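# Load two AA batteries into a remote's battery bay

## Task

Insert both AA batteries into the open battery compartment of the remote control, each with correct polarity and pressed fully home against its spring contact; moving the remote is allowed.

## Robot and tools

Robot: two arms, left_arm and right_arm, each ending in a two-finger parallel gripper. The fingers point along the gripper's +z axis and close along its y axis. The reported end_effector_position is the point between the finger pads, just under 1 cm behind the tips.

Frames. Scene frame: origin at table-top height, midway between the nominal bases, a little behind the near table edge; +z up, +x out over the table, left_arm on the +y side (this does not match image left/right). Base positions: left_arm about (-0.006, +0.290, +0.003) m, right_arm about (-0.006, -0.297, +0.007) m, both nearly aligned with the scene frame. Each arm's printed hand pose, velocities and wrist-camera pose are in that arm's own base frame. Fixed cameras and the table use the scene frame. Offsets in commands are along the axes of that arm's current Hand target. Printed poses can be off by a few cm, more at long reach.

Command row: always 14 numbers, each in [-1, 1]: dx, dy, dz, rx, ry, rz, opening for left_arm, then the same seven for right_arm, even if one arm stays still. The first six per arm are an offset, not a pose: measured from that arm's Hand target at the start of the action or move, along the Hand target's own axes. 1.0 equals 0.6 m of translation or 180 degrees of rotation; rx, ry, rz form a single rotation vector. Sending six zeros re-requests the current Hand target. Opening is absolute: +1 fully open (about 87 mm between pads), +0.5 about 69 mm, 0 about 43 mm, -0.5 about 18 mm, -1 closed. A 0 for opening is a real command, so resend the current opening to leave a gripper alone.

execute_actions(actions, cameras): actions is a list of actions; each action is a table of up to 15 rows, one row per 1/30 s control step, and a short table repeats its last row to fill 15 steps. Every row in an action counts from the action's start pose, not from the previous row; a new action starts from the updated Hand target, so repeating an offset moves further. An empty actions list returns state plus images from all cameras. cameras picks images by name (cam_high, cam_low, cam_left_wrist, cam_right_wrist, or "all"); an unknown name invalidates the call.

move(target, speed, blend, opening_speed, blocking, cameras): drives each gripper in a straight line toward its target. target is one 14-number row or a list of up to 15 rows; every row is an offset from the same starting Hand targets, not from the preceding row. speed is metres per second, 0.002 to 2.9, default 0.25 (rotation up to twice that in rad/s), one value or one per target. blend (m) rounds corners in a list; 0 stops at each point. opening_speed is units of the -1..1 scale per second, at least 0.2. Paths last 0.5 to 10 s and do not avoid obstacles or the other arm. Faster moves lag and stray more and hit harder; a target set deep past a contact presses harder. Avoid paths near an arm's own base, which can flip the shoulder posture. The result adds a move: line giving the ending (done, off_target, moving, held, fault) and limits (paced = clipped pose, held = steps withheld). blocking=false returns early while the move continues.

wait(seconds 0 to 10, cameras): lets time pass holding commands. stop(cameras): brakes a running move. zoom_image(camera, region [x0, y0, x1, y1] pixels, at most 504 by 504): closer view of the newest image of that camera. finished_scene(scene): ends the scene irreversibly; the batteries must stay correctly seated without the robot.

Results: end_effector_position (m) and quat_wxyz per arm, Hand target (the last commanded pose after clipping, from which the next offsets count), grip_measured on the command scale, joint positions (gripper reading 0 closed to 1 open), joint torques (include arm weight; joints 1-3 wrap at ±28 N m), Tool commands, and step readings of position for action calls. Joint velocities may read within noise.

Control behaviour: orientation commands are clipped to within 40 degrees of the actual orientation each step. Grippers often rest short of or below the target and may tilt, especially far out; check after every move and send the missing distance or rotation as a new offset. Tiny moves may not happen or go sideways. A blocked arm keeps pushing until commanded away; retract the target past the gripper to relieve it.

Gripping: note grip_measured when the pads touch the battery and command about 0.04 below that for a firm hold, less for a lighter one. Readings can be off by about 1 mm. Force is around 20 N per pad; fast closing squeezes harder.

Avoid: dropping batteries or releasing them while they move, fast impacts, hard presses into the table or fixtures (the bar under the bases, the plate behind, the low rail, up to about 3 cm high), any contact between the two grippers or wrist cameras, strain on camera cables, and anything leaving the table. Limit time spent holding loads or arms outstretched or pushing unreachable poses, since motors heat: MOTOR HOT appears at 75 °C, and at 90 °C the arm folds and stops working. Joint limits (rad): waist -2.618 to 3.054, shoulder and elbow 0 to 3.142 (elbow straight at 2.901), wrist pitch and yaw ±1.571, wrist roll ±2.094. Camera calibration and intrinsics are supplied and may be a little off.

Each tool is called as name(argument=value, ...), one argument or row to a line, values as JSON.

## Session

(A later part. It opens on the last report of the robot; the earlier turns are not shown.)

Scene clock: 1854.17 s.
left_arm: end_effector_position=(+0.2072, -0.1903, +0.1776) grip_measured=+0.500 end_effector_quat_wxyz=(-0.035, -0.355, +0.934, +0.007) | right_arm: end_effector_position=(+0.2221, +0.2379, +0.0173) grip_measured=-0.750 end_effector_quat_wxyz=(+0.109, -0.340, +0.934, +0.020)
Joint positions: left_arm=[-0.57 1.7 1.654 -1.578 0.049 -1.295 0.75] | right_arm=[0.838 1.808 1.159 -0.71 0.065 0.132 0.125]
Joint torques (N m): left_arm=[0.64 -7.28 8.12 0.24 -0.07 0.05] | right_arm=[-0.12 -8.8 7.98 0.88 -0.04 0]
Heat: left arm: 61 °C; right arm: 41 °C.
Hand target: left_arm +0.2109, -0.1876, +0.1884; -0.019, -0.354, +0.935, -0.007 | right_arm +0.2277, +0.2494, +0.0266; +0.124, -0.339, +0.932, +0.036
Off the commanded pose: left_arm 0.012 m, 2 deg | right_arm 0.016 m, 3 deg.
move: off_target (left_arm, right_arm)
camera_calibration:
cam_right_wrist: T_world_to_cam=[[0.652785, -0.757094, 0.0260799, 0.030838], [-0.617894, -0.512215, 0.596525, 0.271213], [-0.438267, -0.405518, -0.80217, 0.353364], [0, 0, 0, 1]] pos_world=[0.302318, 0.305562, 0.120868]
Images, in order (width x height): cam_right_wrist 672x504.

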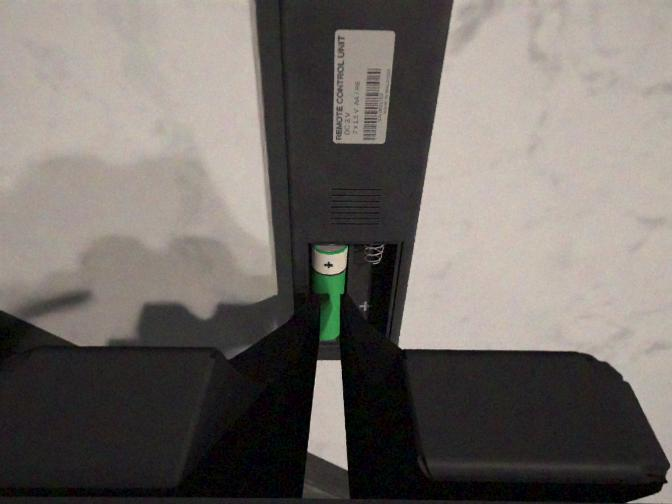

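move(
  target=[
    [0,0,0,0,0,0,0.5,-0.003,0,0.025,0,0,0,-0.75],
    [0,0,0,0,0,0,0.5,0.016,0,0.1,0,0,0,-0.75],
    [0,0,0,0,0,0,0.5,0.016,-0.04,0.1,0,0,0,-0.75],
    [0,0,0,0,0,0,0.5,0.016,0.03,0.1,0,0,0,-0.75],
  ],
  speed=0.05,
  cameras=["cam_right_wrist"],
)

zoom_image(
  camera="cam_right_wrist",
  region=[250, 200, 430, 360],
)

Scene clock: 1860.93 s.
left_arm: end_effector_position=(+0.2072, -0.1903, +0.1776) grip_measured=+0.500 end_effector_quat_wxyz=(-0.035, -0.355, +0.934, +0.007) | right_arm: end_effector_position=(+0.2213, +0.2371, +0.0170) grip_measured=-0.750 end_effector_quat_wxyz=(+0.106, -0.341, +0.934, +0.019)
Joint positions: left_arm=[-0.57 1.7 1.654 -1.578 0.049 -1.295 0.75] | right_arm=[0.838 1.808 1.159 -0.715 0.065 0.132 0.125]
Joint torques (N m): left_arm=[0.64 -7.28 8.14 0.24 -0.08 0.06] | right_arm=[-0.17 -8.01 5.56 0.77 0.08 0.02]
Heat: left arm: 60 °C; right arm: 42 °C.
Hand target: left_arm +0.2109, -0.1876, +0.1884; -0.019, -0.354, +0.935, -0.007 | right_arm +0.2221, +0.2380, +0.0171; +0.108, -0.340, +0.934, +0.021 (not the last commanded pose)
Off the commanded pose: left_arm 0.012 m, 2 deg | right_arm 0.059 m, 3 deg.
move: held (right_arm; a check stopped the path), off_target (left_arm); path passed 0 of 4 targets; limits=held
pose unreachable (right arm): on one or more control steps of this call, first in action 0 (counted from 0), this arm could not follow its commanded pose, so it was not sent that pose on those steps. It may still have moved: this result reports where it is.
cause: moving toward the commanded pose would bring a part of the arm too close to another arm (this arm's wrist (the part past joint 4) and the left arm's fingers, where that arm would come to rest).
camera_calibration:
cam_right_wrist: T_world_to_cam=[[0.6529, -0.756985, 0.0263757, 0.0307067], [-0.61557, -0.509994, 0.600816, 0.269299], [-0.441357, -0.408509, -0.798952, 0.353677], [0, 0, 0, 1]] pos_world=[0.301822, 0.305065, 0.119962]
Images, in order (width x height): cam_right_wrist 672x504.

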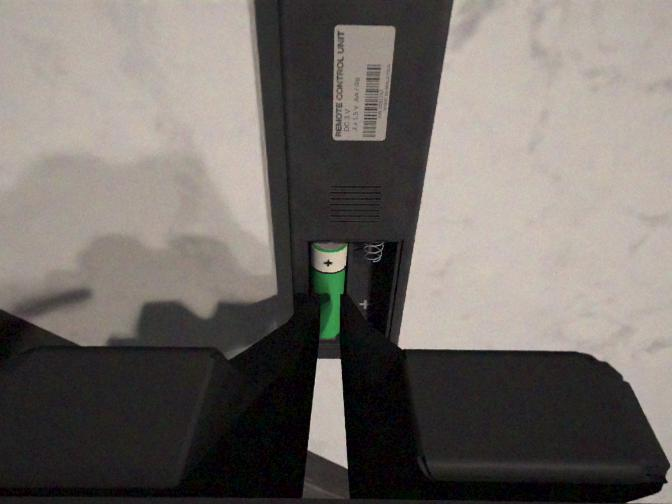

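Scaled by 2.800 from the camera's 672x504 image, which has a finer 960x720 frame.

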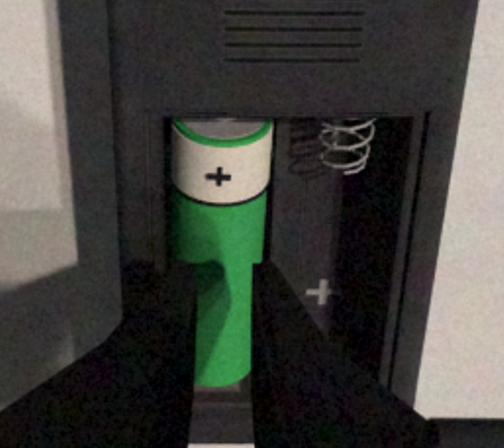

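move(
  target=[-0.184,0.189,0,0,0,0,0.5,0,0,0,0,0,0,-0.75],
  speed=0.15,
)

move(
  target=[
    [0,0,0,0,0,0,0.5,-0.013,-0.01,0.032,0,0,0,-0.75],
    [0,0,0,0,0,0,0.5,0.012,-0.01,0.092,0,0,0,-0.75],
    [0,0,0,0,0,0,0.5,0.012,-0.04,0.092,0,0,0,-0.75],
    [0,0,0,0,0,0,0.5,0.012,0.03,0.092,0,0,0,-0.75],
  ],
  speed=0.05,
  cameras=["cam_right_wrist"],
)

zoom_image(
  camera="cam_right_wrist",
  region=[250, 200, 430, 360],
)

Scene clock: 1867.30 s.
left_arm: end_effector_position=(+0.2219, -0.0317, +0.1804) grip_measured=+0.500 end_effector_quat_wxyz=(-0.028, -0.358, +0.933, -0.005) | right_arm: end_effector_position=(+0.2212, +0.2370, +0.0170) grip_measured=-0.750 end_effector_quat_wxyz=(+0.106, -0.341, +0.934, +0.019)
Joint positions: left_arm=[0.005 1.563 1.52 -1.578 0.03 -0.726 0.75] | right_arm=[0.838 1.808 1.159 -0.715 0.065 0.132 0.125]
Joint torques (N m): left_arm=[0.29 -6.39 5.52 0.32 0.02 0.06] | right_arm=[-0.4 -7.99 5.71 0.84 0.14 0.02]
Heat: left arm: 60 °C; right arm: 42 °C.
Hand target: left_arm +0.2183, -0.0297, +0.1840; -0.019, -0.354, +0.935, -0.007 | right_arm +0.2221, +0.2380, +0.0171; +0.108, -0.340, +0.934, +0.021
Off the commanded pose: left_arm 0.005 m, 1 deg | right_arm 0.001 m, 0 deg.
move: done

Scene clock: 1871.03 s.
left_arm: end_effector_position=(+0.2219, -0.0317, +0.1804) grip_measured=+0.500 end_effector_quat_wxyz=(-0.028, -0.357, +0.934, -0.005) | right_arm: end_effector_position=(+0.2198, +0.2402, +0.0011) grip_measured=-0.746 end_effector_quat_wxyz=(+0.121, -0.350, +0.929, +0.005)
Joint positions: left_arm=[0.005 1.563 1.52 -1.578 0.03 -0.725 0.75] | right_arm=[0.871 1.83 1.114 -0.638 0.11 0.139 0.127]
Joint torques (N m): left_arm=[0.35 -6.41 5.48 0.32 0 0.08] | right_arm=[0.88 0.44 2.17 1.89 -0.2 0.51]
Heat: left arm: 59 °C; right arm: 42 °C.
Hand target: left_arm +0.2183, -0.0297, +0.1840; -0.019, -0.354, +0.935, -0.007 | right_arm +0.2158, +0.2535, -0.0388; +0.109, -0.340, +0.934, +0.021
Off the commanded pose: left_arm 0.005 m, 1 deg | right_arm 0.042 m, 3 deg.
move: off_target (right_arm)
camera_calibration:
cam_right_wrist: T_world_to_cam=[[0.663718, -0.745005, 0.0666826, 0.0291001], [-0.630317, -0.509083, 0.586118, 0.282623], [-0.402714, -0.431048, -0.807477, 0.338588], [0, 0, 0, 1]] pos_world=[0.295182, 0.311506, 0.105811]
Images, in order (width x height): cam_right_wrist 672x504.

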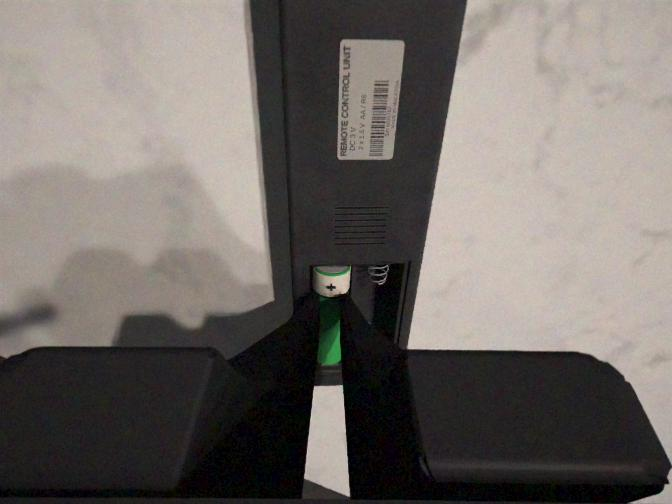

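Scaled by 2.800 from the camera's 672x504 image, which has a finer 960x720 frame.

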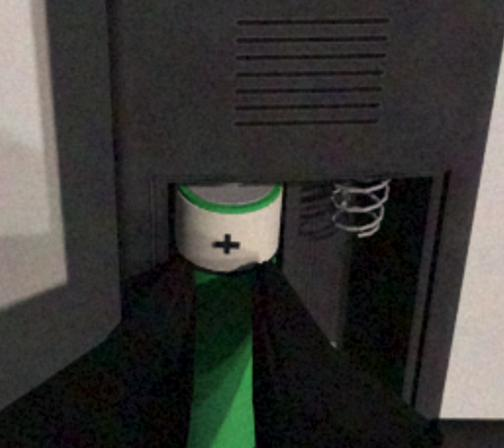

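move(
  target=[0,0,0,0,0,0,0.5,0.0,-0.03,-0.12,0,-0.05,0,-0.75],
  speed=0.06,
  cameras=["cam_right_wrist"],
)

zoom_image(
  camera="cam_right_wrist",
  region=[250, 160, 430, 320],
)

Scene clock: 1879.50 s.
left_arm: end_effector_position=(+0.2219, -0.0317, +0.1804) grip_measured=+0.500 end_effector_quat_wxyz=(-0.028, -0.357, +0.934, -0.005) | right_arm: end_effector_position=(+0.2112, +0.2308, +0.0266) grip_measured=-0.750 end_effector_quat_wxyz=(+0.174, -0.343, +0.922, +0.038)
Joint positions: left_arm=[0.005 1.563 1.52 -1.578 0.03 -0.725 0.75] | right_arm=[0.869 1.634 0.979 -0.572 0.103 0.139 0.125]
Joint torques (N m): left_arm=[0.28 -6.39 5.49 0.32 0.01 0.07] | right_arm=[-1.14 -8.47 5.52 1 -0.01 -0.02]
Heat: left arm: 58 °C; right arm: 41 °C.
Hand target: left_arm +0.2183, -0.0297, +0.1840; -0.019, -0.354, +0.935, -0.007 | right_arm +0.2136, +0.2316, +0.0319; +0.181, -0.338, +0.922, +0.047
Off the commanded pose: left_arm 0.005 m, 1 deg | right_arm 0.006 m, 2 deg.
move: done
camera_calibration:
cam_right_wrist: T_world_to_cam=[[0.659435, -0.75058, 0.0421424, 0.0289109], [-0.671351, -0.562748, 0.482288, 0.281236], [-0.33828, -0.34633, -0.874998, 0.320338], [0, 0, 0, 1]] pos_world=[0.278107, 0.290908, 0.14344]
Images, in order (width x height): cam_right_wrist 672x504.

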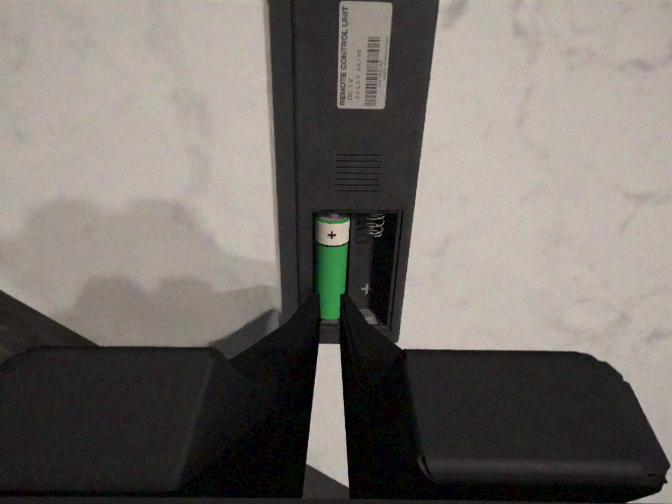

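Scaled by 2.800 from the camera's 672x504 image, which has a finer 960x720 frame.

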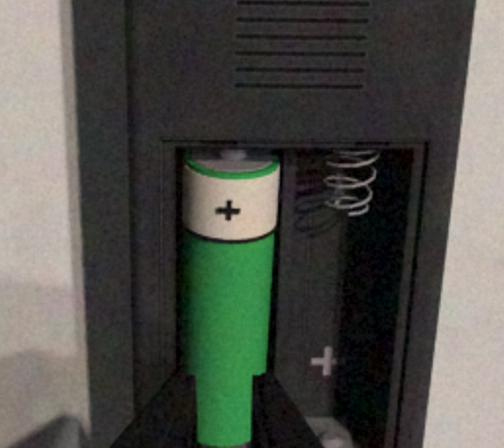

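move(
  target=[0,0,0,0,0,0,0.5,-0.0092,0,-0.158,0,-0.1,0,-0.3],
  speed=0.2,
)

Scene clock: 1897.30 s.
left_arm: end_effector_position=(+0.2219, -0.0317, +0.1804) grip_measured=+0.500 end_effector_quat_wxyz=(-0.028, -0.357, +0.934, -0.005) | right_arm: end_effector_position=(+0.1888, +0.2143, +0.1216) grip_measured=-0.300 end_effector_quat_wxyz=(+0.319, -0.333, +0.882, +0.100)
Joint positions: left_arm=[0.005 1.563 1.52 -1.578 0.03 -0.725 0.75] | right_arm=[0.928 1.15 0.861 -0.618 0.165 0.149 0.35]
Joint torques (N m): left_arm=[0.32 -6.43 5.48 0.32 0.01 0.07] | right_arm=[0.1 -3.7 6.08 1.47 0.29 0.23]
Heat: left arm: 57 °C; right arm: 41 °C.
Hand target: left_arm +0.2183, -0.0297, +0.1840; -0.019, -0.354, +0.935, -0.007 | right_arm +0.1888, +0.2151, +0.1221; +0.324, -0.326, +0.883, +0.099
Off the commanded pose: left_arm 0.005 m, 1 deg | right_arm 0.001 m, 1 deg.
move: done

move(
  target=[0,0,0,0,0,0,0.5,0.107,-0.409,-0.1055,0.159,0,0.193,-0.3],
  speed=0.25,
  cameras=["cam_right_wrist","cam_high"],
)

Scene clock: 1903.63 s.
left_arm: end_effector_position=(+0.2219, -0.0317, +0.1804) grip_measured=+0.500 end_effector_quat_wxyz=(-0.028, -0.357, +0.934, -0.005) | right_arm: end_effector_position=(+0.2649, -0.0298, +0.1267) grip_measured=-0.300 end_effector_quat_wxyz=(+0.328, +0.045, +0.943, -0.031)
Joint positions: left_arm=[0.005 1.563 1.52 -1.578 0.03 -0.725 0.75] | right_arm=[-0.091 1.065 0.839 -0.675 0.031 -0.007 0.35]
Joint torques (N m): left_arm=[0.29 -6.41 5.48 0.32 0.01 0.08] | right_arm=[-0.79 -2.3 8.65 1.61 -0.05 -0.23]
Heat: left arm: 56 °C; right arm: 41 °C.
Hand target: left_arm +0.2183, -0.0297, +0.1840; -0.019, -0.354, +0.935, -0.007 | right_arm +0.2768, -0.0306, +0.1389; +0.349, +0.038, +0.936, -0.027
Off the commanded pose: left_arm 0.005 m, 1 deg | right_arm 0.017 m, 3 deg.
move: off_target (right_arm)
camera_calibration:
cam_right_wrist: T_world_to_cam=[[-0.0857081, -0.995953, 0.0270605, -0.0143232], [-0.978309, 0.0892687, 0.186927, 0.260476], [-0.188586, -0.0104523, -0.982001, 0.319683], [0, 0, 0, 1]] pos_world=[0.313886, -0.0341761, 0.265627]
Images, in order (width x height): cam_high 672x504, cam_right_wrist 672x504.

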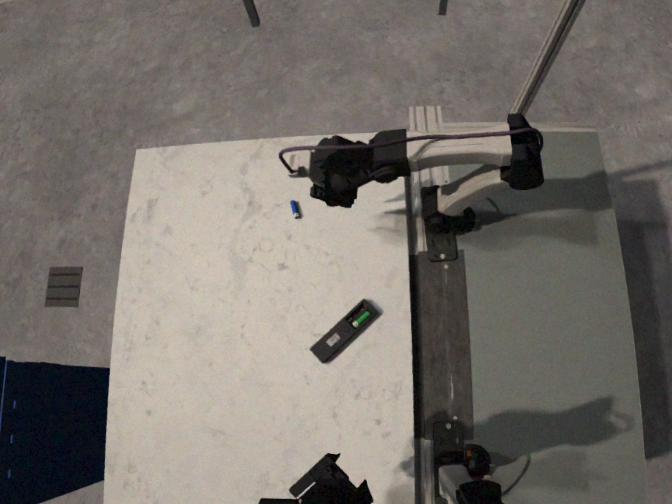

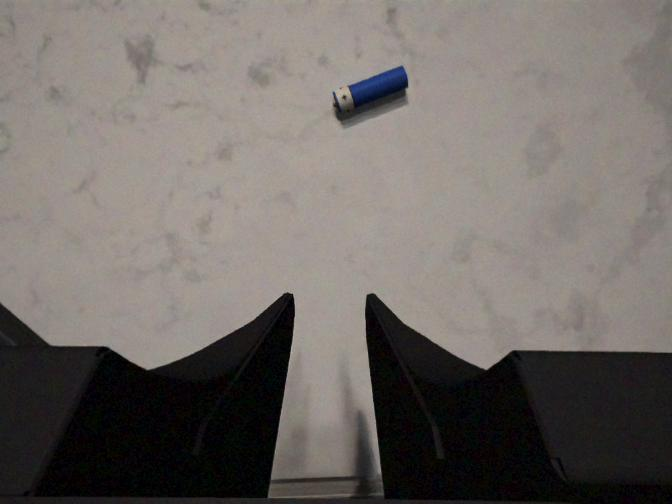

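move(
  target=[0,0,0,0,0,0,0.5,-0.0285,0.0608,0.146,0.255,0,0.294,-0.3],
  speed=0.2,
  cameras=["cam_right_wrist","cam_high"],
)

Scene clock: 1929.57 s.
left_arm: end_effector_position=(+0.2219, -0.0317, +0.1804) grip_measured=+0.500 end_effector_quat_wxyz=(-0.028, -0.357, +0.934, -0.005) | right_arm: end_effector_position=(+0.3408, -0.0051, +0.0772) grip_measured=-0.300 end_effector_quat_wxyz=(+0.268, +0.564, +0.747, -0.229)
Joint positions: left_arm=[0.005 1.563 1.52 -1.578 0.03 -0.725 0.75] | right_arm=[0.235 1.84 1.37 -1.119 0.72 1.537 0.35]
Joint torques (N m): left_arm=[0.31 -6.39 5.45 0.32 0.01 0.08] | right_arm=[0.5 -7.32 7.54 0.35 0.55 0.18]
Heat: left arm: 55 °C; right arm: 45 °C.
Hand target: left_arm +0.2183, -0.0297, +0.1840; -0.019, -0.354, +0.935, -0.007 | right_arm +0.3500, -0.0019, +0.0830; +0.283, +0.568, +0.740, -0.223
Off the commanded pose: left_arm 0.005 m, 1 deg | right_arm 0.011 m, 2 deg.
move: off_target (right_arm)
camera_calibration:
cam_right_wrist: T_world_to_cam=[[-0.960266, -0.276233, 0.0398135, 0.318952], [-0.268492, 0.953294, 0.138355, 0.10803], [-0.0761721, 0.122168, -0.989582, 0.248606], [0, 0, 0, 1]] pos_world=[0.354221, -0.0452509, 0.218371]
Images, in order (width x height): cam_high 672x504, cam_right_wrist 672x504.

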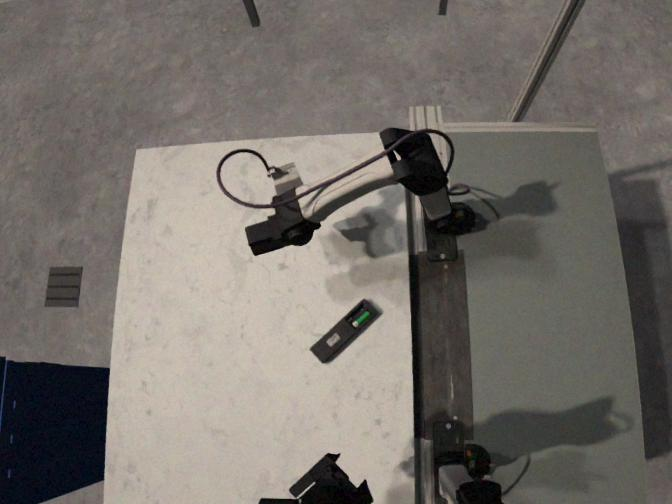

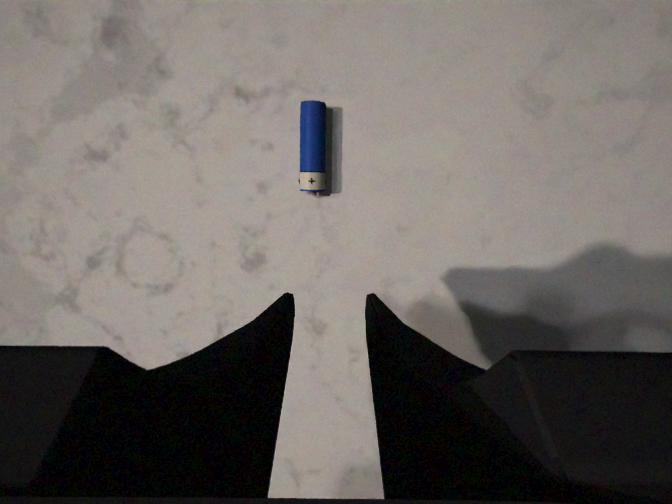

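move(
  target=[0,0,0,0,0,0,0.5,-0.026,0.0,0.1115,0,0.039,0,-0.4],
  speed=0.1,
  cameras=["cam_right_wrist"],
)

Scene clock: 1941.33 s.
left_arm: end_effector_position=(+0.2219, -0.0317, +0.1804) grip_measured=+0.500 end_effector_quat_wxyz=(-0.028, -0.357, +0.934, -0.005) | right_arm: end_effector_position=(+0.3606, -0.0579, +0.0458) grip_measured=-0.400 end_effector_quat_wxyz=(+0.237, +0.584, +0.752, -0.195)
Joint positions: left_arm=[0.005 1.563 1.52 -1.578 0.03 -0.725 0.75] | right_arm=[0.027 1.868 1.305 -0.869 0.609 1.303 0.3]
Joint torques (N m): left_arm=[0.31 -6.45 5.48 0.32 0 0.07] | right_arm=[-0.47 -8.12 5.27 0.77 0.27 -0.24]
Heat: left arm: 55 °C; right arm: 44 °C.
Hand target: left_arm +0.2183, -0.0297, +0.1840; -0.019, -0.354, +0.935, -0.007 | right_arm +0.3640, -0.0568, +0.0440; +0.237, +0.581, +0.756, -0.188
Off the commanded pose: left_arm 0.005 m, 1 deg | right_arm 0.004 m, 1 deg.
move: done
camera_calibration:
cam_right_wrist: T_world_to_cam=[[-0.965138, -0.261338, 0.0145213, 0.328331], [-0.250921, 0.939601, 0.232784, 0.15666], [-0.0744795, 0.221025, -0.97242, 0.229753], [0, 0, 0, 1]] pos_world=[0.373306, -0.112174, 0.182181]
Images, in order (width x height): cam_right_wrist 672x504.

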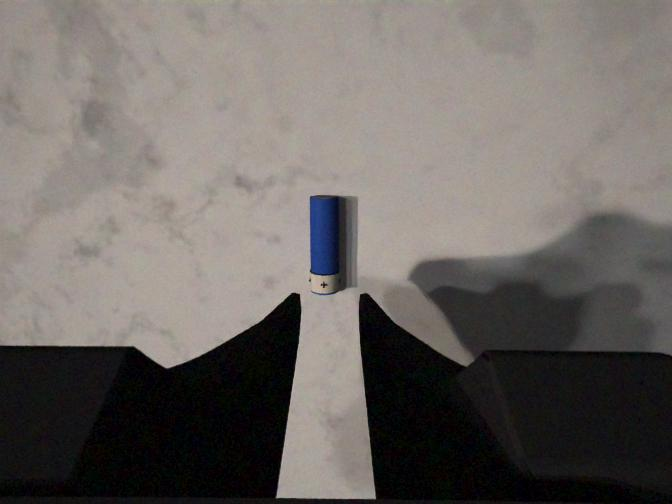

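move(
  target=[0,0,0,0,0,0,0.5,0.0523,0.0025,0.0571,0,0.0,0,-0.4],
  speed=0.08,
  cameras=["cam_right_wrist"],
)

zoom_image(
  camera="cam_right_wrist",
  region=[250, 200, 430, 360],
)

Scene clock: 1954.33 s.
left_arm: end_effector_position=(+0.2219, -0.0317, +0.1804) grip_measured=+0.500 end_effector_quat_wxyz=(-0.028, -0.357, +0.934, -0.005) | right_arm: end_effector_position=(+0.3586, -0.0558, -0.0005) grip_measured=-0.400 end_effector_quat_wxyz=(+0.232, +0.581, +0.755, -0.197)
Joint positions: left_arm=[0.005 1.563 1.52 -1.578 0.03 -0.725 0.75] | right_arm=[0.032 1.94 1.205 -0.709 0.608 1.304 0.3]
Joint torques (N m): left_arm=[0.29 -6.43 5.49 0.32 0.01 0.08] | right_arm=[0.59 -8.35 5.31 0.74 0.37 0.08]
Heat: left arm: 54 °C; right arm: 44 °C.
Hand target: left_arm +0.2183, -0.0297, +0.1840; -0.019, -0.354, +0.935, -0.007 | right_arm +0.3636, -0.0507, -0.0022; +0.237, +0.581, +0.756, -0.188
Off the commanded pose: left_arm 0.005 m, 1 deg | right_arm 0.007 m, 1 deg.
move: done
camera_calibration:
cam_right_wrist: T_world_to_cam=[[-0.9637, -0.265769, 0.025486, 0.326838], [-0.252495, 0.938248, 0.236508, 0.165471], [-0.0867688, 0.221488, -0.971295, 0.188667], [0, 0, 0, 1]] pos_world=[0.373125, -0.110177, 0.135786]
Images, in order (width x height): cam_right_wrist 672x504.

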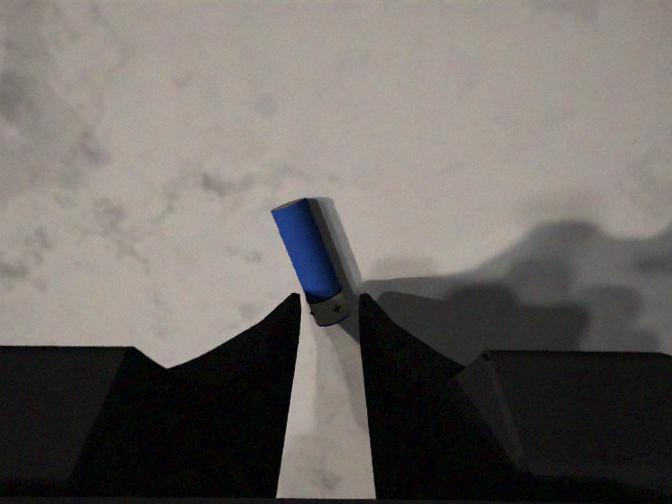

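Scaled by 2.800 from the camera's 672x504 image, which has a finer 960x720 frame.

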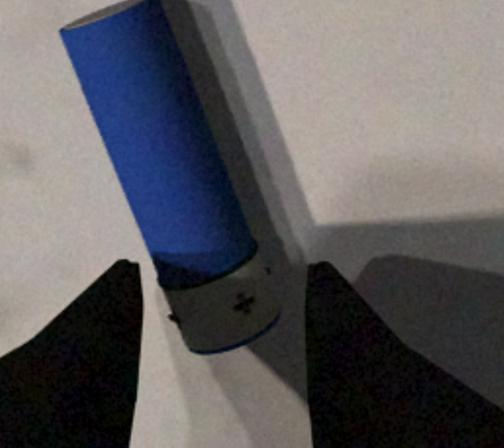

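move(
  target=[0,0,0,0,0,0,0.5,0.0,0.0,0.0,-0.0637,0.0,-0.091,-0.4],
  speed=0.06,
  cameras=["cam_right_wrist"],
)

zoom_image(
  camera="cam_right_wrist",
  region=[250, 200, 430, 360],
)

Scene clock: 1963.80 s.
left_arm: end_effector_position=(+0.2219, -0.0317, +0.1804) grip_measured=+0.500 end_effector_quat_wxyz=(-0.028, -0.357, +0.934, -0.005) | right_arm: end_effector_position=(+0.3582, -0.0530, -0.0091) grip_measured=-0.400 end_effector_quat_wxyz=(+0.255, +0.442, +0.845, -0.161)
Joint positions: left_arm=[0.005 1.563 1.52 -1.578 0.03 -0.725 0.75] | right_arm=[0.02 1.851 1.029 -0.421 0.527 0.896 0.3]
Joint torques (N m): left_arm=[0.27 -6.45 5.5 0.33 0 0.07] | right_arm=[-0.73 -10.22 4.9 1.06 0.14 -0.18]
Heat: left arm: 54 °C; right arm: 43 °C.
Hand target: left_arm +0.2183, -0.0297, +0.1840; -0.019, -0.354, +0.935, -0.007 | right_arm +0.3637, -0.0508, -0.0021; +0.265, +0.441, +0.845, -0.144
Off the commanded pose: left_arm 0.005 m, 1 deg | right_arm 0.009 m, 2 deg.
move: done
camera_calibration:
cam_right_wrist: T_world_to_cam=[[-0.818788, -0.572449, 0.0434478, 0.259522], [-0.546745, 0.800625, 0.24509, 0.2629], [-0.175087, 0.176922, -0.968526, 0.208875], [0, 0, 0, 1]] pos_world=[0.392805, -0.0988758, 0.126591]
Images, in order (width x height): cam_right_wrist 672x504.

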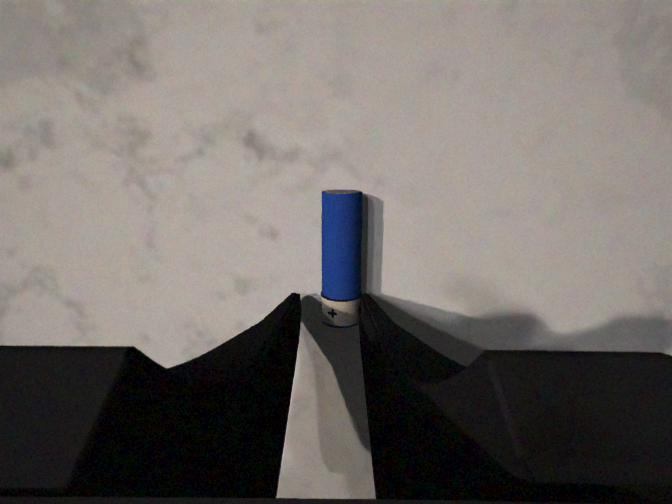

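Scaled by 2.800 from the camera's 672x504 image, which has a finer 960x720 frame.

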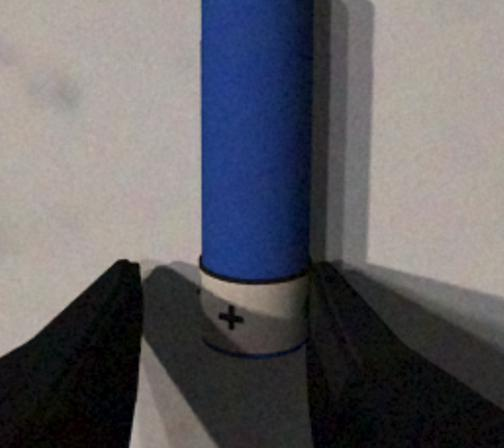

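move(
  target=[
    [0,0,0,0,0,0,0.5,-0.02,-0.005,-0.028,0,0.0,0,-0.4],
    [0,0,0,0,0,0,0.5,-0.003,-0.009,-0.004,0,0.0,0,-0.4],
  ],
  speed=0.06,
  cameras=["cam_right_wrist"],
)

zoom_image(
  camera="cam_right_wrist",
  region=[250, 200, 430, 360],
)

Scene clock: 1971.47 s.
left_arm: end_effector_position=(+0.2219, -0.0317, +0.1804) grip_measured=+0.500 end_effector_quat_wxyz=(-0.028, -0.357, +0.934, -0.005) | right_arm: end_effector_position=(+0.3550, -0.0536, +0.0011) grip_measured=-0.400 end_effector_quat_wxyz=(+0.260, +0.443, +0.844, -0.151)
Joint positions: left_arm=[0.005 1.563 1.52 -1.578 0.03 -0.725 0.75] | right_arm=[0.012 1.803 1.011 -0.427 0.511 0.886 0.3]
Joint torques (N m): left_arm=[0.28 -6.43 5.49 0.32 0.01 0.08] | right_arm=[-0.69 -7.64 5.52 1.2 0.17 -0.14]
Heat: left arm: 54 °C; right arm: 42 °C.
Hand target: left_arm +0.2183, -0.0297, +0.1840; -0.019, -0.354, +0.935, -0.007 | right_arm +0.3594, -0.0539, +0.0010; +0.265, +0.441, +0.845, -0.144
Off the commanded pose: left_arm 0.005 m, 1 deg | right_arm 0.004 m, 1 deg.
move: done
camera_calibration:
cam_right_wrist: T_world_to_cam=[[-0.816575, -0.576859, 0.0209277, 0.255123], [-0.55531, 0.794937, 0.244348, 0.261876], [-0.157591, 0.187907, -0.969462, 0.212803], [0, 0, 0, 1]] pos_world=[0.387286, -0.100992, 0.136976]
Images, in order (width x height): cam_right_wrist 672x504.

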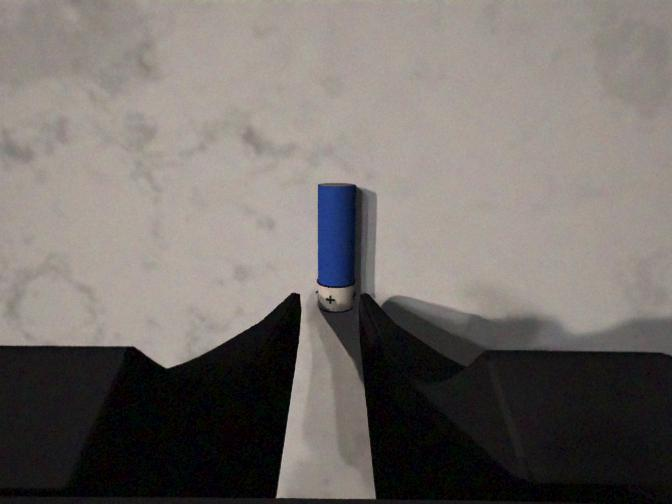

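Scaled by 2.800 from the camera's 672x504 image, which has a finer 960x720 frame.

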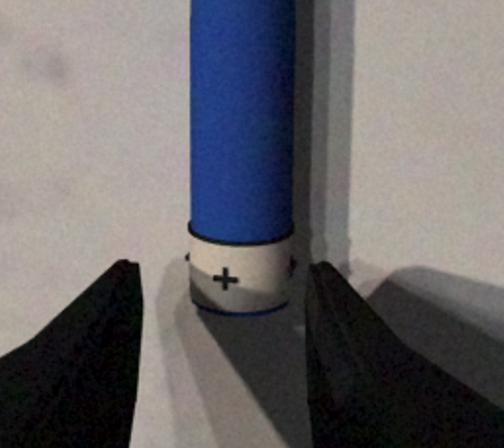

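move(
  target=[
    [0,0,0,0,0,0,0.5,0.002,-0.003,0.0085,0,0.0,0,-0.4],
    [0,0,0,0,0,0,0.5,0.002,-0.003,0.0085,0,0.0,0,-0.74],
  ],
  speed=0.04,
  opening_speed=0.4,
  cameras=["cam_right_wrist"],
)

zoom_image(
  camera="cam_right_wrist",
  region=[250, 200, 430, 360],
)

Scene clock: 1977.77 s.
left_arm: end_effector_position=(+0.2219, -0.0317, +0.1804) grip_measured=+0.500 end_effector_quat_wxyz=(-0.028, -0.357, +0.934, -0.005) | right_arm: end_effector_position=(+0.3551, -0.0561, -0.0027) grip_measured=-0.620 end_effector_quat_wxyz=(+0.262, +0.444, +0.844, -0.150)
Joint positions: left_arm=[0.005 1.563 1.52 -1.578 0.03 -0.725 0.75] | right_arm=[0.004 1.808 0.998 -0.402 0.508 0.877 0.19]
Joint torques (N m): left_arm=[0.31 -6.43 5.5 0.32 0.01 0.07] | right_arm=[-0.65 -7.3 5.12 1.15 0.22 -0.2]
Heat: left arm: 54 °C; right arm: 42 °C.
Hand target: left_arm +0.2183, -0.0297, +0.1840; -0.019, -0.354, +0.935, -0.007 | right_arm +0.3589, -0.0566, -0.0038; +0.265, +0.441, +0.845, -0.144
Off the commanded pose: left_arm 0.005 m, 1 deg | right_arm 0.004 m, 1 deg.
move: done
camera_calibration:
cam_right_wrist: T_world_to_cam=[[-0.816502, -0.577061, 0.0180541, 0.253706], [-0.556318, 0.794745, 0.242673, 0.265241], [-0.154386, 0.188099, -0.96994, 0.208387], [0, 0, 0, 1]] pos_world=[0.386882, -0.103592, 0.133175]
Images, in order (width x height): cam_right_wrist 672x504.

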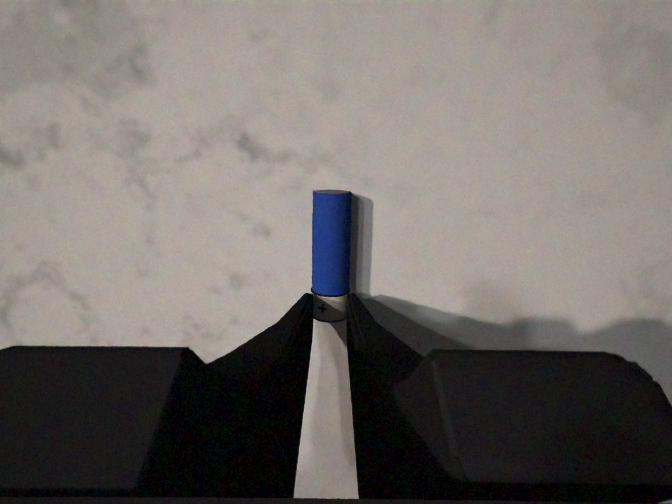

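Scaled by 2.800 from the camera's 672x504 image, which has a finer 960x720 frame.

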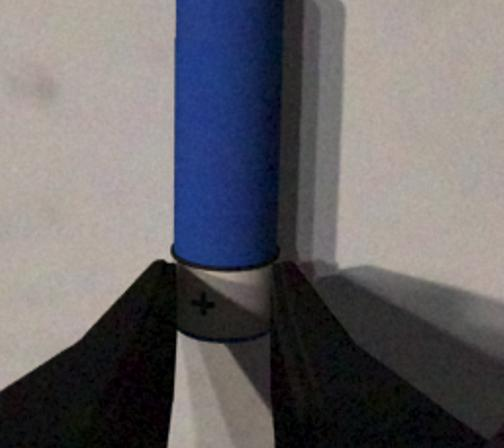

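move(
  target=[0,0,0,0,0,0,0.5,-0.096,0,-0.136,0,0.0,0,-0.74],
  speed=0.12,
  cameras=["cam_right_wrist"],
)

Scene clock: 1992.37 s.
left_arm: end_effector_position=(+0.2219, -0.0317, +0.1804) grip_measured=+0.500 end_effector_quat_wxyz=(-0.028, -0.357, +0.934, -0.005) | right_arm: end_effector_position=(+0.3506, -0.0558, +0.0815) grip_measured=-0.620 end_effector_quat_wxyz=(+0.246, +0.440, +0.849, -0.157)
Joint positions: left_arm=[0.005 1.563 1.52 -1.578 0.03 -0.725 0.75] | right_arm=[0.004 1.694 1.233 -0.787 0.506 0.876 0.19]
Joint torques (N m): left_arm=[0.29 -6.42 5.48 0.32 0.03 0.08] | right_arm=[-0.54 -9.36 7.8 0.91 0.26 -0.13]
Heat: left arm: 53 °C; right arm: 42 °C.
Hand target: left_arm +0.2183, -0.0297, +0.1840; -0.019, -0.354, +0.935, -0.007 | right_arm +0.3598, -0.0562, +0.0960; +0.265, +0.441, +0.845, -0.144
Off the commanded pose: left_arm 0.005 m, 1 deg | right_arm 0.017 m, 3 deg.
move: off_target (right_arm)
camera_calibration:
cam_right_wrist: T_world_to_cam=[[-0.81434, -0.578494, 0.0468574, 0.245562], [-0.548415, 0.793393, 0.264138, 0.237431], [-0.189978, 0.189401, -0.963346, 0.301343], [0, 0, 0, 1]] pos_world=[0.38743, -0.103395, 0.216077]
Images, in order (width x height): cam_right_wrist 672x504.

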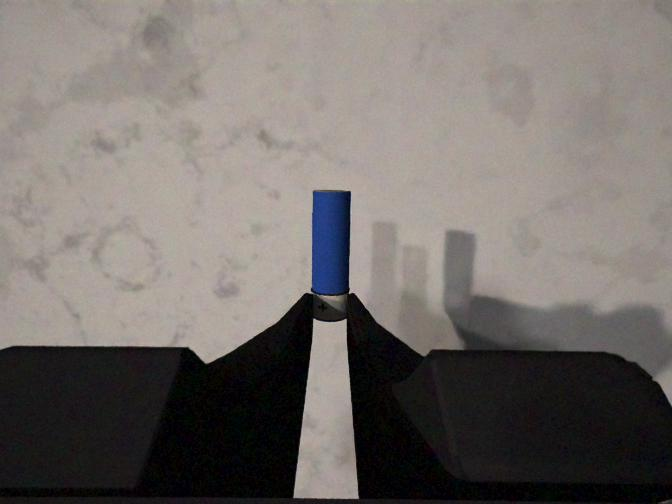

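move(
  target=[0.2017,-0.391,0.19,0,0.0,-0.008,0.7,0,0,0,0,0.0,0,-0.74],
  speed=0.2,
  cameras=["cam_left_wrist"],
)

Scene clock: 2001.10 s.
left_arm: end_effector_position=(+0.2717, -0.2813, +0.0723) grip_measured=+0.700 end_effector_quat_wxyz=(-0.023, -0.359, +0.933, +0.005) | right_arm: end_effector_position=(+0.3506, -0.0558, +0.0815) grip_measured=-0.620 end_effector_quat_wxyz=(+0.246, +0.440, +0.849, -0.157)
Joint positions: left_arm=[-0.681 2.091 1.761 -1.272 0.036 -1.416 0.85] | right_arm=[0.004 1.694 1.233 -0.787 0.506 0.876 0.19]
Joint torques (N m): left_arm=[0.09 -7.09 9.37 0.37 0.08 -0.17] | right_arm=[-0.55 -9.33 8.01 0.97 0.28 -0.13]
Heat: left arm: 53 °C; right arm: 44 °C.
Hand target: left_arm +0.2797, -0.2885, +0.0748; -0.019, -0.366, +0.930, -0.007 | right_arm +0.3598, -0.0562, +0.0960; +0.265, +0.441, +0.845, -0.144
Off the commanded pose: left_arm 0.011 m, 2 deg | right_arm 0.017 m, 3 deg.
move: off_target (left_arm, right_arm)
camera_calibration:
cam_left_wrist: T_world_to_cam=[[0.6783, -0.734013, -0.0336767, -0.390077], [-0.419796, -0.424734, 0.802105, -0.0455791], [-0.603059, -0.529931, -0.596232, 0.198967], [0, 0, 0, 1]] pos_world=[0.365444, -0.200242, 0.142053]
Images, in order (width x height): cam_left_wrist 672x504.

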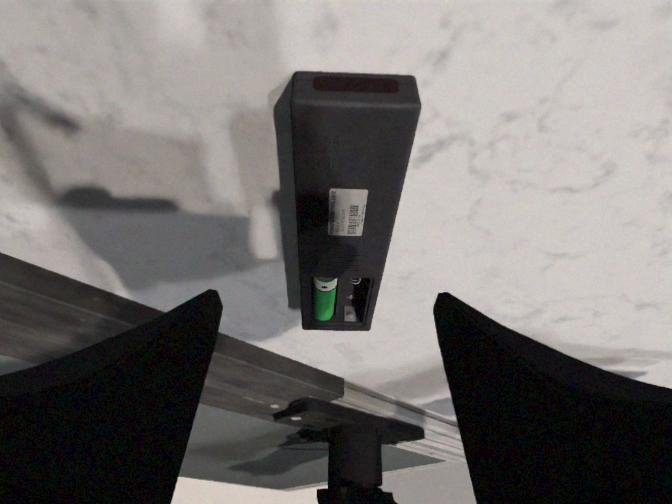

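move(
  target=[
    [-0.017,-0.0125,0.05,0,0.056,0.014,0.7,0,0,0,0,0.0,0,-0.74],
    [-0.017,-0.0125,0.1283,0,0.056,0.014,0.7,0,0,0,0,0.0,0,-0.74],
  ],
  speed=0.08,
  cameras=["cam_left_wrist"],
)

Scene clock: 2010.30 s.
left_arm: end_effector_position=(+0.2895, -0.2881, +0.0037) grip_measured=+0.700 end_effector_quat_wxyz=(-0.096, -0.345, +0.933, -0.037) | right_arm: end_effector_position=(+0.3506, -0.0558, +0.0815) grip_measured=-0.620 end_effector_quat_wxyz=(+0.246, +0.440, +0.849, -0.157)
Joint positions: left_arm=[-0.6 2.247 1.69 -1.066 0.199 -1.303 0.85] | right_arm=[0.004 1.694 1.233 -0.787 0.506 0.876 0.19]
Joint torques (N m): left_arm=[0.21 -7.84 5.64 0.42 0.24 0.03] | right_arm=[-0.66 -9.09 7.94 0.95 0.27 -0.12]
Heat: left arm: 53 °C; right arm: 45 °C.
Hand target: left_arm +0.2898, -0.2890, -0.0026; -0.101, -0.343, +0.933, -0.039 | right_arm +0.3598, -0.0562, +0.0960; +0.265, +0.441, +0.845, -0.144
Off the commanded pose: left_arm 0.006 m, 1 deg | right_arm 0.017 m, 3 deg.
move: off_target (right_arm)
camera_calibration:
cam_left_wrist: T_world_to_cam=[[0.657973, -0.753001, -0.00780011, -0.409011], [-0.338551, -0.305046, 0.890129, 0.0246863], [-0.672648, -0.58304, -0.455641, 0.169517], [0, 0, 0, 1]] pos_world=[0.391501, -0.20162, 0.0520746]
Images, in order (width x height): cam_left_wrist 672x504.

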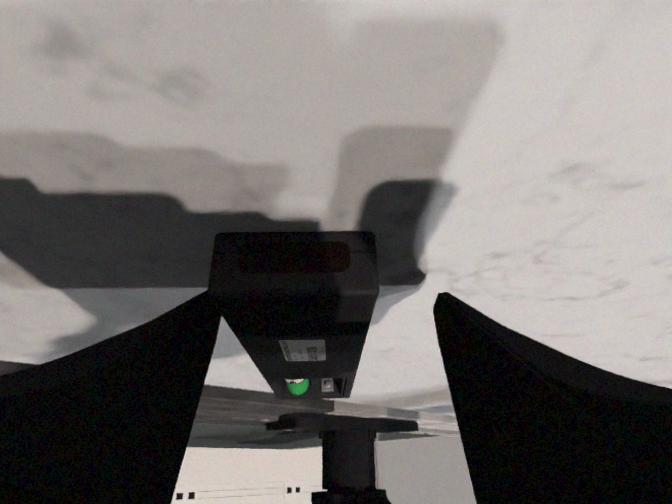

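move(
  target=[
    [0,0,-0.045,0,0,0,0.7,0,0,0,0,0.0,0,-0.74],
    [0,0.022,-0.045,0,0.0,0,0.7,0,0,0,0,0.0,0,-0.74],
    [0,0.018,0.005,0,0.0,0,0.7,0,0,0,0,0.0,0,-0.74],
  ],
  speed=0.06,
  cameras=["cam_left_wrist"],
)

Scene clock: 2016.33 s.
left_arm: end_effector_position=(+0.2765, -0.2746, -0.0038) grip_measured=+0.700 end_effector_quat_wxyz=(-0.120, -0.347, +0.930, -0.021) | right_arm: end_effector_position=(+0.3506, -0.0558, +0.0815) grip_measured=-0.620 end_effector_quat_wxyz=(+0.246, +0.440, +0.849, -0.157)
Joint positions: left_arm=[-0.583 2.241 1.635 -1.075 0.219 -1.285 0.85] | right_arm=[0.004 1.694 1.233 -0.787 0.506 0.876 0.19]
Joint torques (N m): left_arm=[-0.72 -9.92 4.11 0.72 0.04 -0.11] | right_arm=[-0.75 -9.25 7.99 0.92 0.3 -0.09]
Heat: left arm: 54 °C; right arm: 46 °C.
Hand target: left_arm +0.2824, -0.2811, -0.0056; -0.101, -0.343, +0.933, -0.039 | right_arm +0.3598, -0.0562, +0.0960; +0.265, +0.441, +0.845, -0.144
Off the commanded pose: left_arm 0.009 m, 3 deg | right_arm 0.017 m, 3 deg.
move: off_target (left_arm, right_arm)
camera_calibration:
cam_left_wrist: T_world_to_cam=[[0.656852, -0.752036, -0.0546605, -0.39], [-0.287576, -0.316871, 0.903821, 0.0137918], [-0.697026, -0.577958, -0.424405, 0.173544], [0, 0, 0, 1]] pos_world=[0.381103, -0.188622, 0.0398701]
Images, in order (width x height): cam_left_wrist 672x504.

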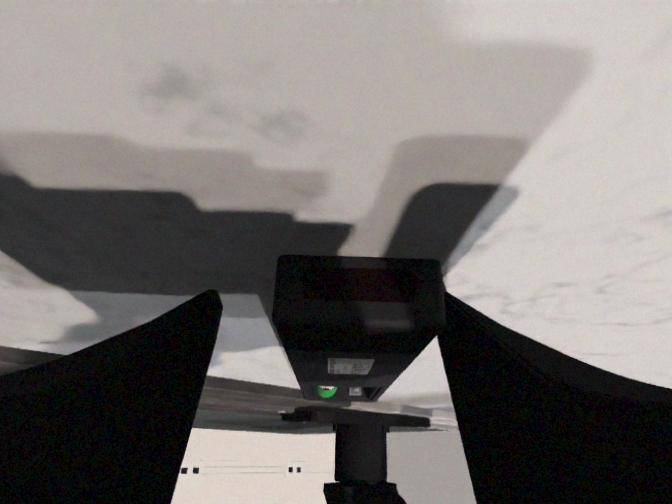

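move(
  target=[0,0,0,0,0.0,0,0.03,0,0,0,0,0.0,0,-0.74],
  opening_speed=0.4,
  cameras=["cam_left_wrist"],
)

Scene clock: 2021.50 s.
left_arm: end_effector_position=(+0.2790, -0.2779, -0.0043) grip_measured=+0.089 end_effector_quat_wxyz=(-0.118, -0.346, +0.930, -0.031) | right_arm: end_effector_position=(+0.3506, -0.0558, +0.0815) grip_measured=-0.620 end_effector_quat_wxyz=(+0.246, +0.440, +0.849, -0.157)
Joint positions: left_arm=[-0.583 2.241 1.633 -1.055 0.227 -1.285 0.544] | right_arm=[0.004 1.694 1.233 -0.787 0.506 0.876 0.19]
Joint torques (N m): left_arm=[-0.7 -9.92 4.34 0.58 -0.05 -0.11] | right_arm=[-0.61 -9.32 7.97 0.92 0.28 -0.15]
Heat: left arm: 55 °C; right arm: 46 °C.
Hand target: left_arm +0.2823, -0.2811, -0.0056; -0.101, -0.343, +0.933, -0.039 | right_arm +0.3598, -0.0562, +0.0960; +0.265, +0.441, +0.845, -0.144
Off the commanded pose: left_arm 0.005 m, 2 deg | right_arm 0.017 m, 3 deg.
move: off_target (right_arm)
camera_calibration:
cam_left_wrist: T_world_to_cam=[[0.657986, -0.752191, -0.0355284, -0.394453], [-0.296379, -0.302056, 0.906047, 0.0205087], [-0.692252, -0.585637, -0.421683, 0.169707], [0, 0, 0, 1]] pos_world=[0.383103, -0.191123, 0.0389664]
Images, in order (width x height): cam_left_wrist 672x504.

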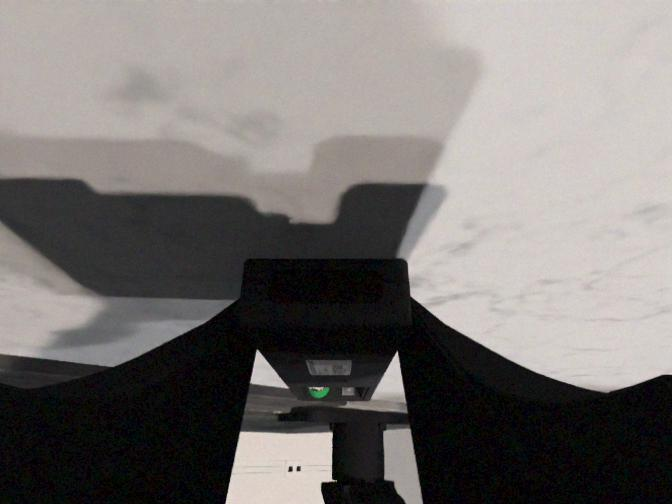

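move(
  target=[0,0,0,0,0.0,0,0.03,0.4164,0.028,-0.2609,-0.307,0.0,-0.4357,-0.74],
  speed=0.2,
  cameras=["cam_right_wrist"],
)

Scene clock: 2031.43 s.
left_arm: end_effector_position=(+0.2790, -0.2779, -0.0043) grip_measured=+0.089 end_effector_quat_wxyz=(-0.118, -0.346, +0.930, -0.031) | right_arm: end_effector_position=(+0.2029, +0.1878, +0.0780) grip_measured=-0.620 end_effector_quat_wxyz=(+0.270, -0.321, +0.903, +0.095)
Joint positions: left_arm=[-0.583 2.241 1.633 -1.055 0.227 -1.285 0.544] | right_arm=[0.767 1.213 0.768 -0.546 0.047 0.068 0.19]
Joint torques (N m): left_arm=[-0.73 -9.95 4.33 0.59 -0.04 -0.11] | right_arm=[0.21 -3.29 6.54 1.57 -0.05 -0.14]
Heat: left arm: 57 °C; right arm: 46 °C.
Hand target: left_arm +0.2823, -0.2811, -0.0056; -0.101, -0.343, +0.933, -0.039 | right_arm +0.2057, +0.1952, +0.0803; +0.279, -0.331, +0.895, +0.105
Off the commanded pose: left_arm 0.005 m, 2 deg | right_arm 0.008 m, 2 deg.
move: done
camera_calibration:
cam_right_wrist: T_world_to_cam=[[0.646103, -0.763249, -0.00109686, 0.00844132], [-0.734083, -0.621806, 0.272907, 0.266791], [-0.208978, -0.175521, -0.96204, 0.29597], [0, 0, 0, 1]] pos_world=[0.252244, 0.224284, 0.211935]
Images, in order (width x height): cam_right_wrist 672x504.

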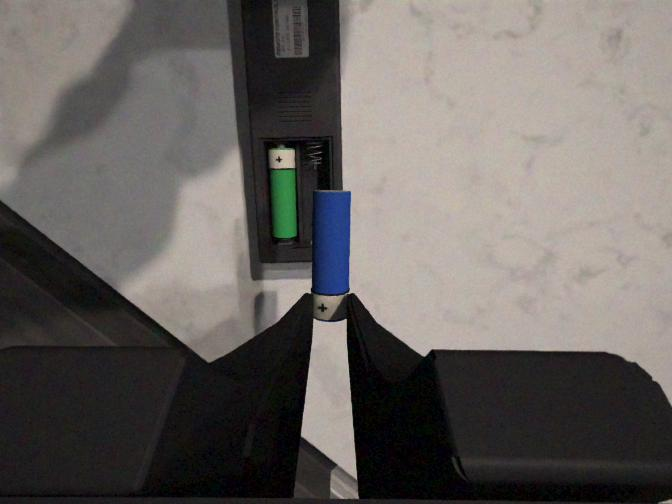

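zoom_image(
  camera="cam_right_wrist",
  region=[230, 110, 380, 290],
)

Scaled by 2.800 from the camera's 672x504 image, which has a finer 960x720 frame.

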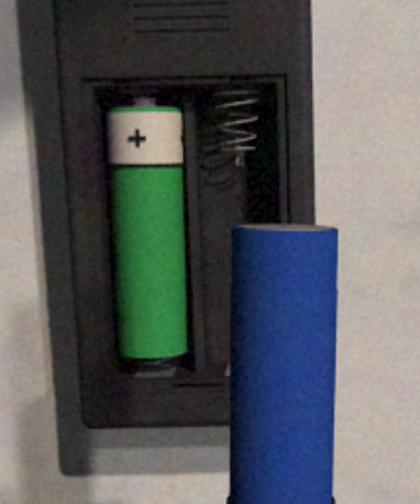

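move(
  target=[0,0,0,0,0.0,0,0.03,0.0265,0.0105,0.0492,0,0.111,0,-0.74],
  speed=0.1,
  cameras=["cam_right_wrist"],
)

zoom_image(
  camera="cam_right_wrist",
  region=[240, 120, 420, 340],
)

Scene clock: 2048.07 s.
left_arm: end_effector_position=(+0.2790, -0.2779, -0.0043) grip_measured=+0.089 end_effector_quat_wxyz=(-0.118, -0.346, +0.930, -0.031) | right_arm: end_effector_position=(+0.1994, +0.1915, +0.0405) grip_measured=-0.620 end_effector_quat_wxyz=(+0.108, -0.341, +0.933, +0.033)
Joint positions: left_arm=[-0.583 2.241 1.633 -1.055 0.227 -1.285 0.544] | right_arm=[0.773 1.584 1.003 -0.764 0.028 0.068 0.19]
Joint torques (N m): left_arm=[-0.66 -9.89 4.33 0.58 -0.03 -0.12] | right_arm=[0.25 -5.9 7.99 0.92 0 0.07]
Heat: left arm: 60 °C; right arm: 45 °C.
Hand target: left_arm +0.2823, -0.2811, -0.0056; -0.101, -0.343, +0.933, -0.039 | right_arm +0.2043, +0.2024, +0.0470; +0.119, -0.344, +0.930, +0.046
Off the commanded pose: left_arm 0.005 m, 2 deg | right_arm 0.014 m, 2 deg.
move: off_target (right_arm)
camera_calibration:
cam_right_wrist: T_world_to_cam=[[0.656954, -0.753925, 0.00271657, 0.0093079], [-0.609738, -0.529186, 0.59007, 0.221413], [-0.443431, -0.389305, -0.807348, 0.341284], [0, 0, 0, 1]] pos_world=[0.280225, 0.25705, 0.144861]
Images, in order (width x height): cam_right_wrist 672x504.

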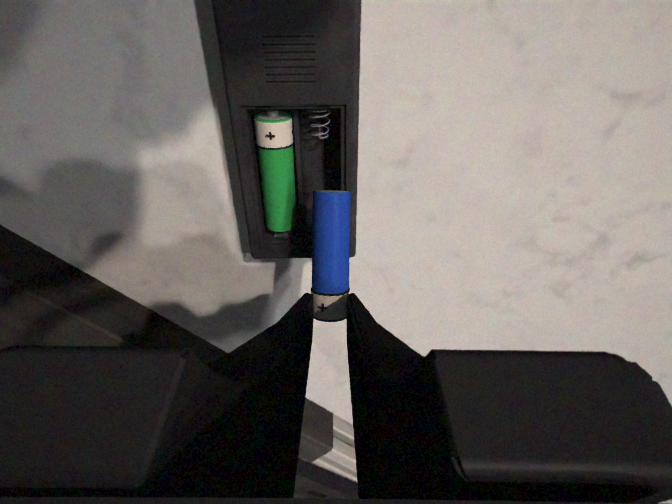

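Scaled by 2.291 from the camera's 672x504 image, which has a finer 960x720 frame.

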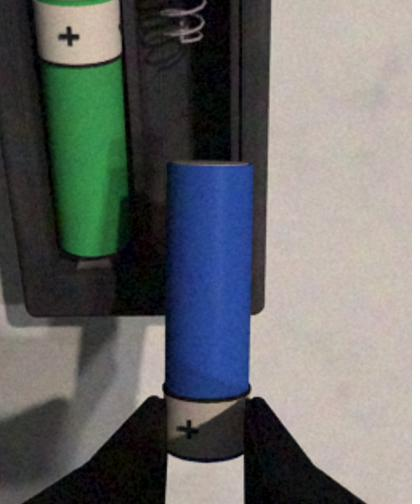

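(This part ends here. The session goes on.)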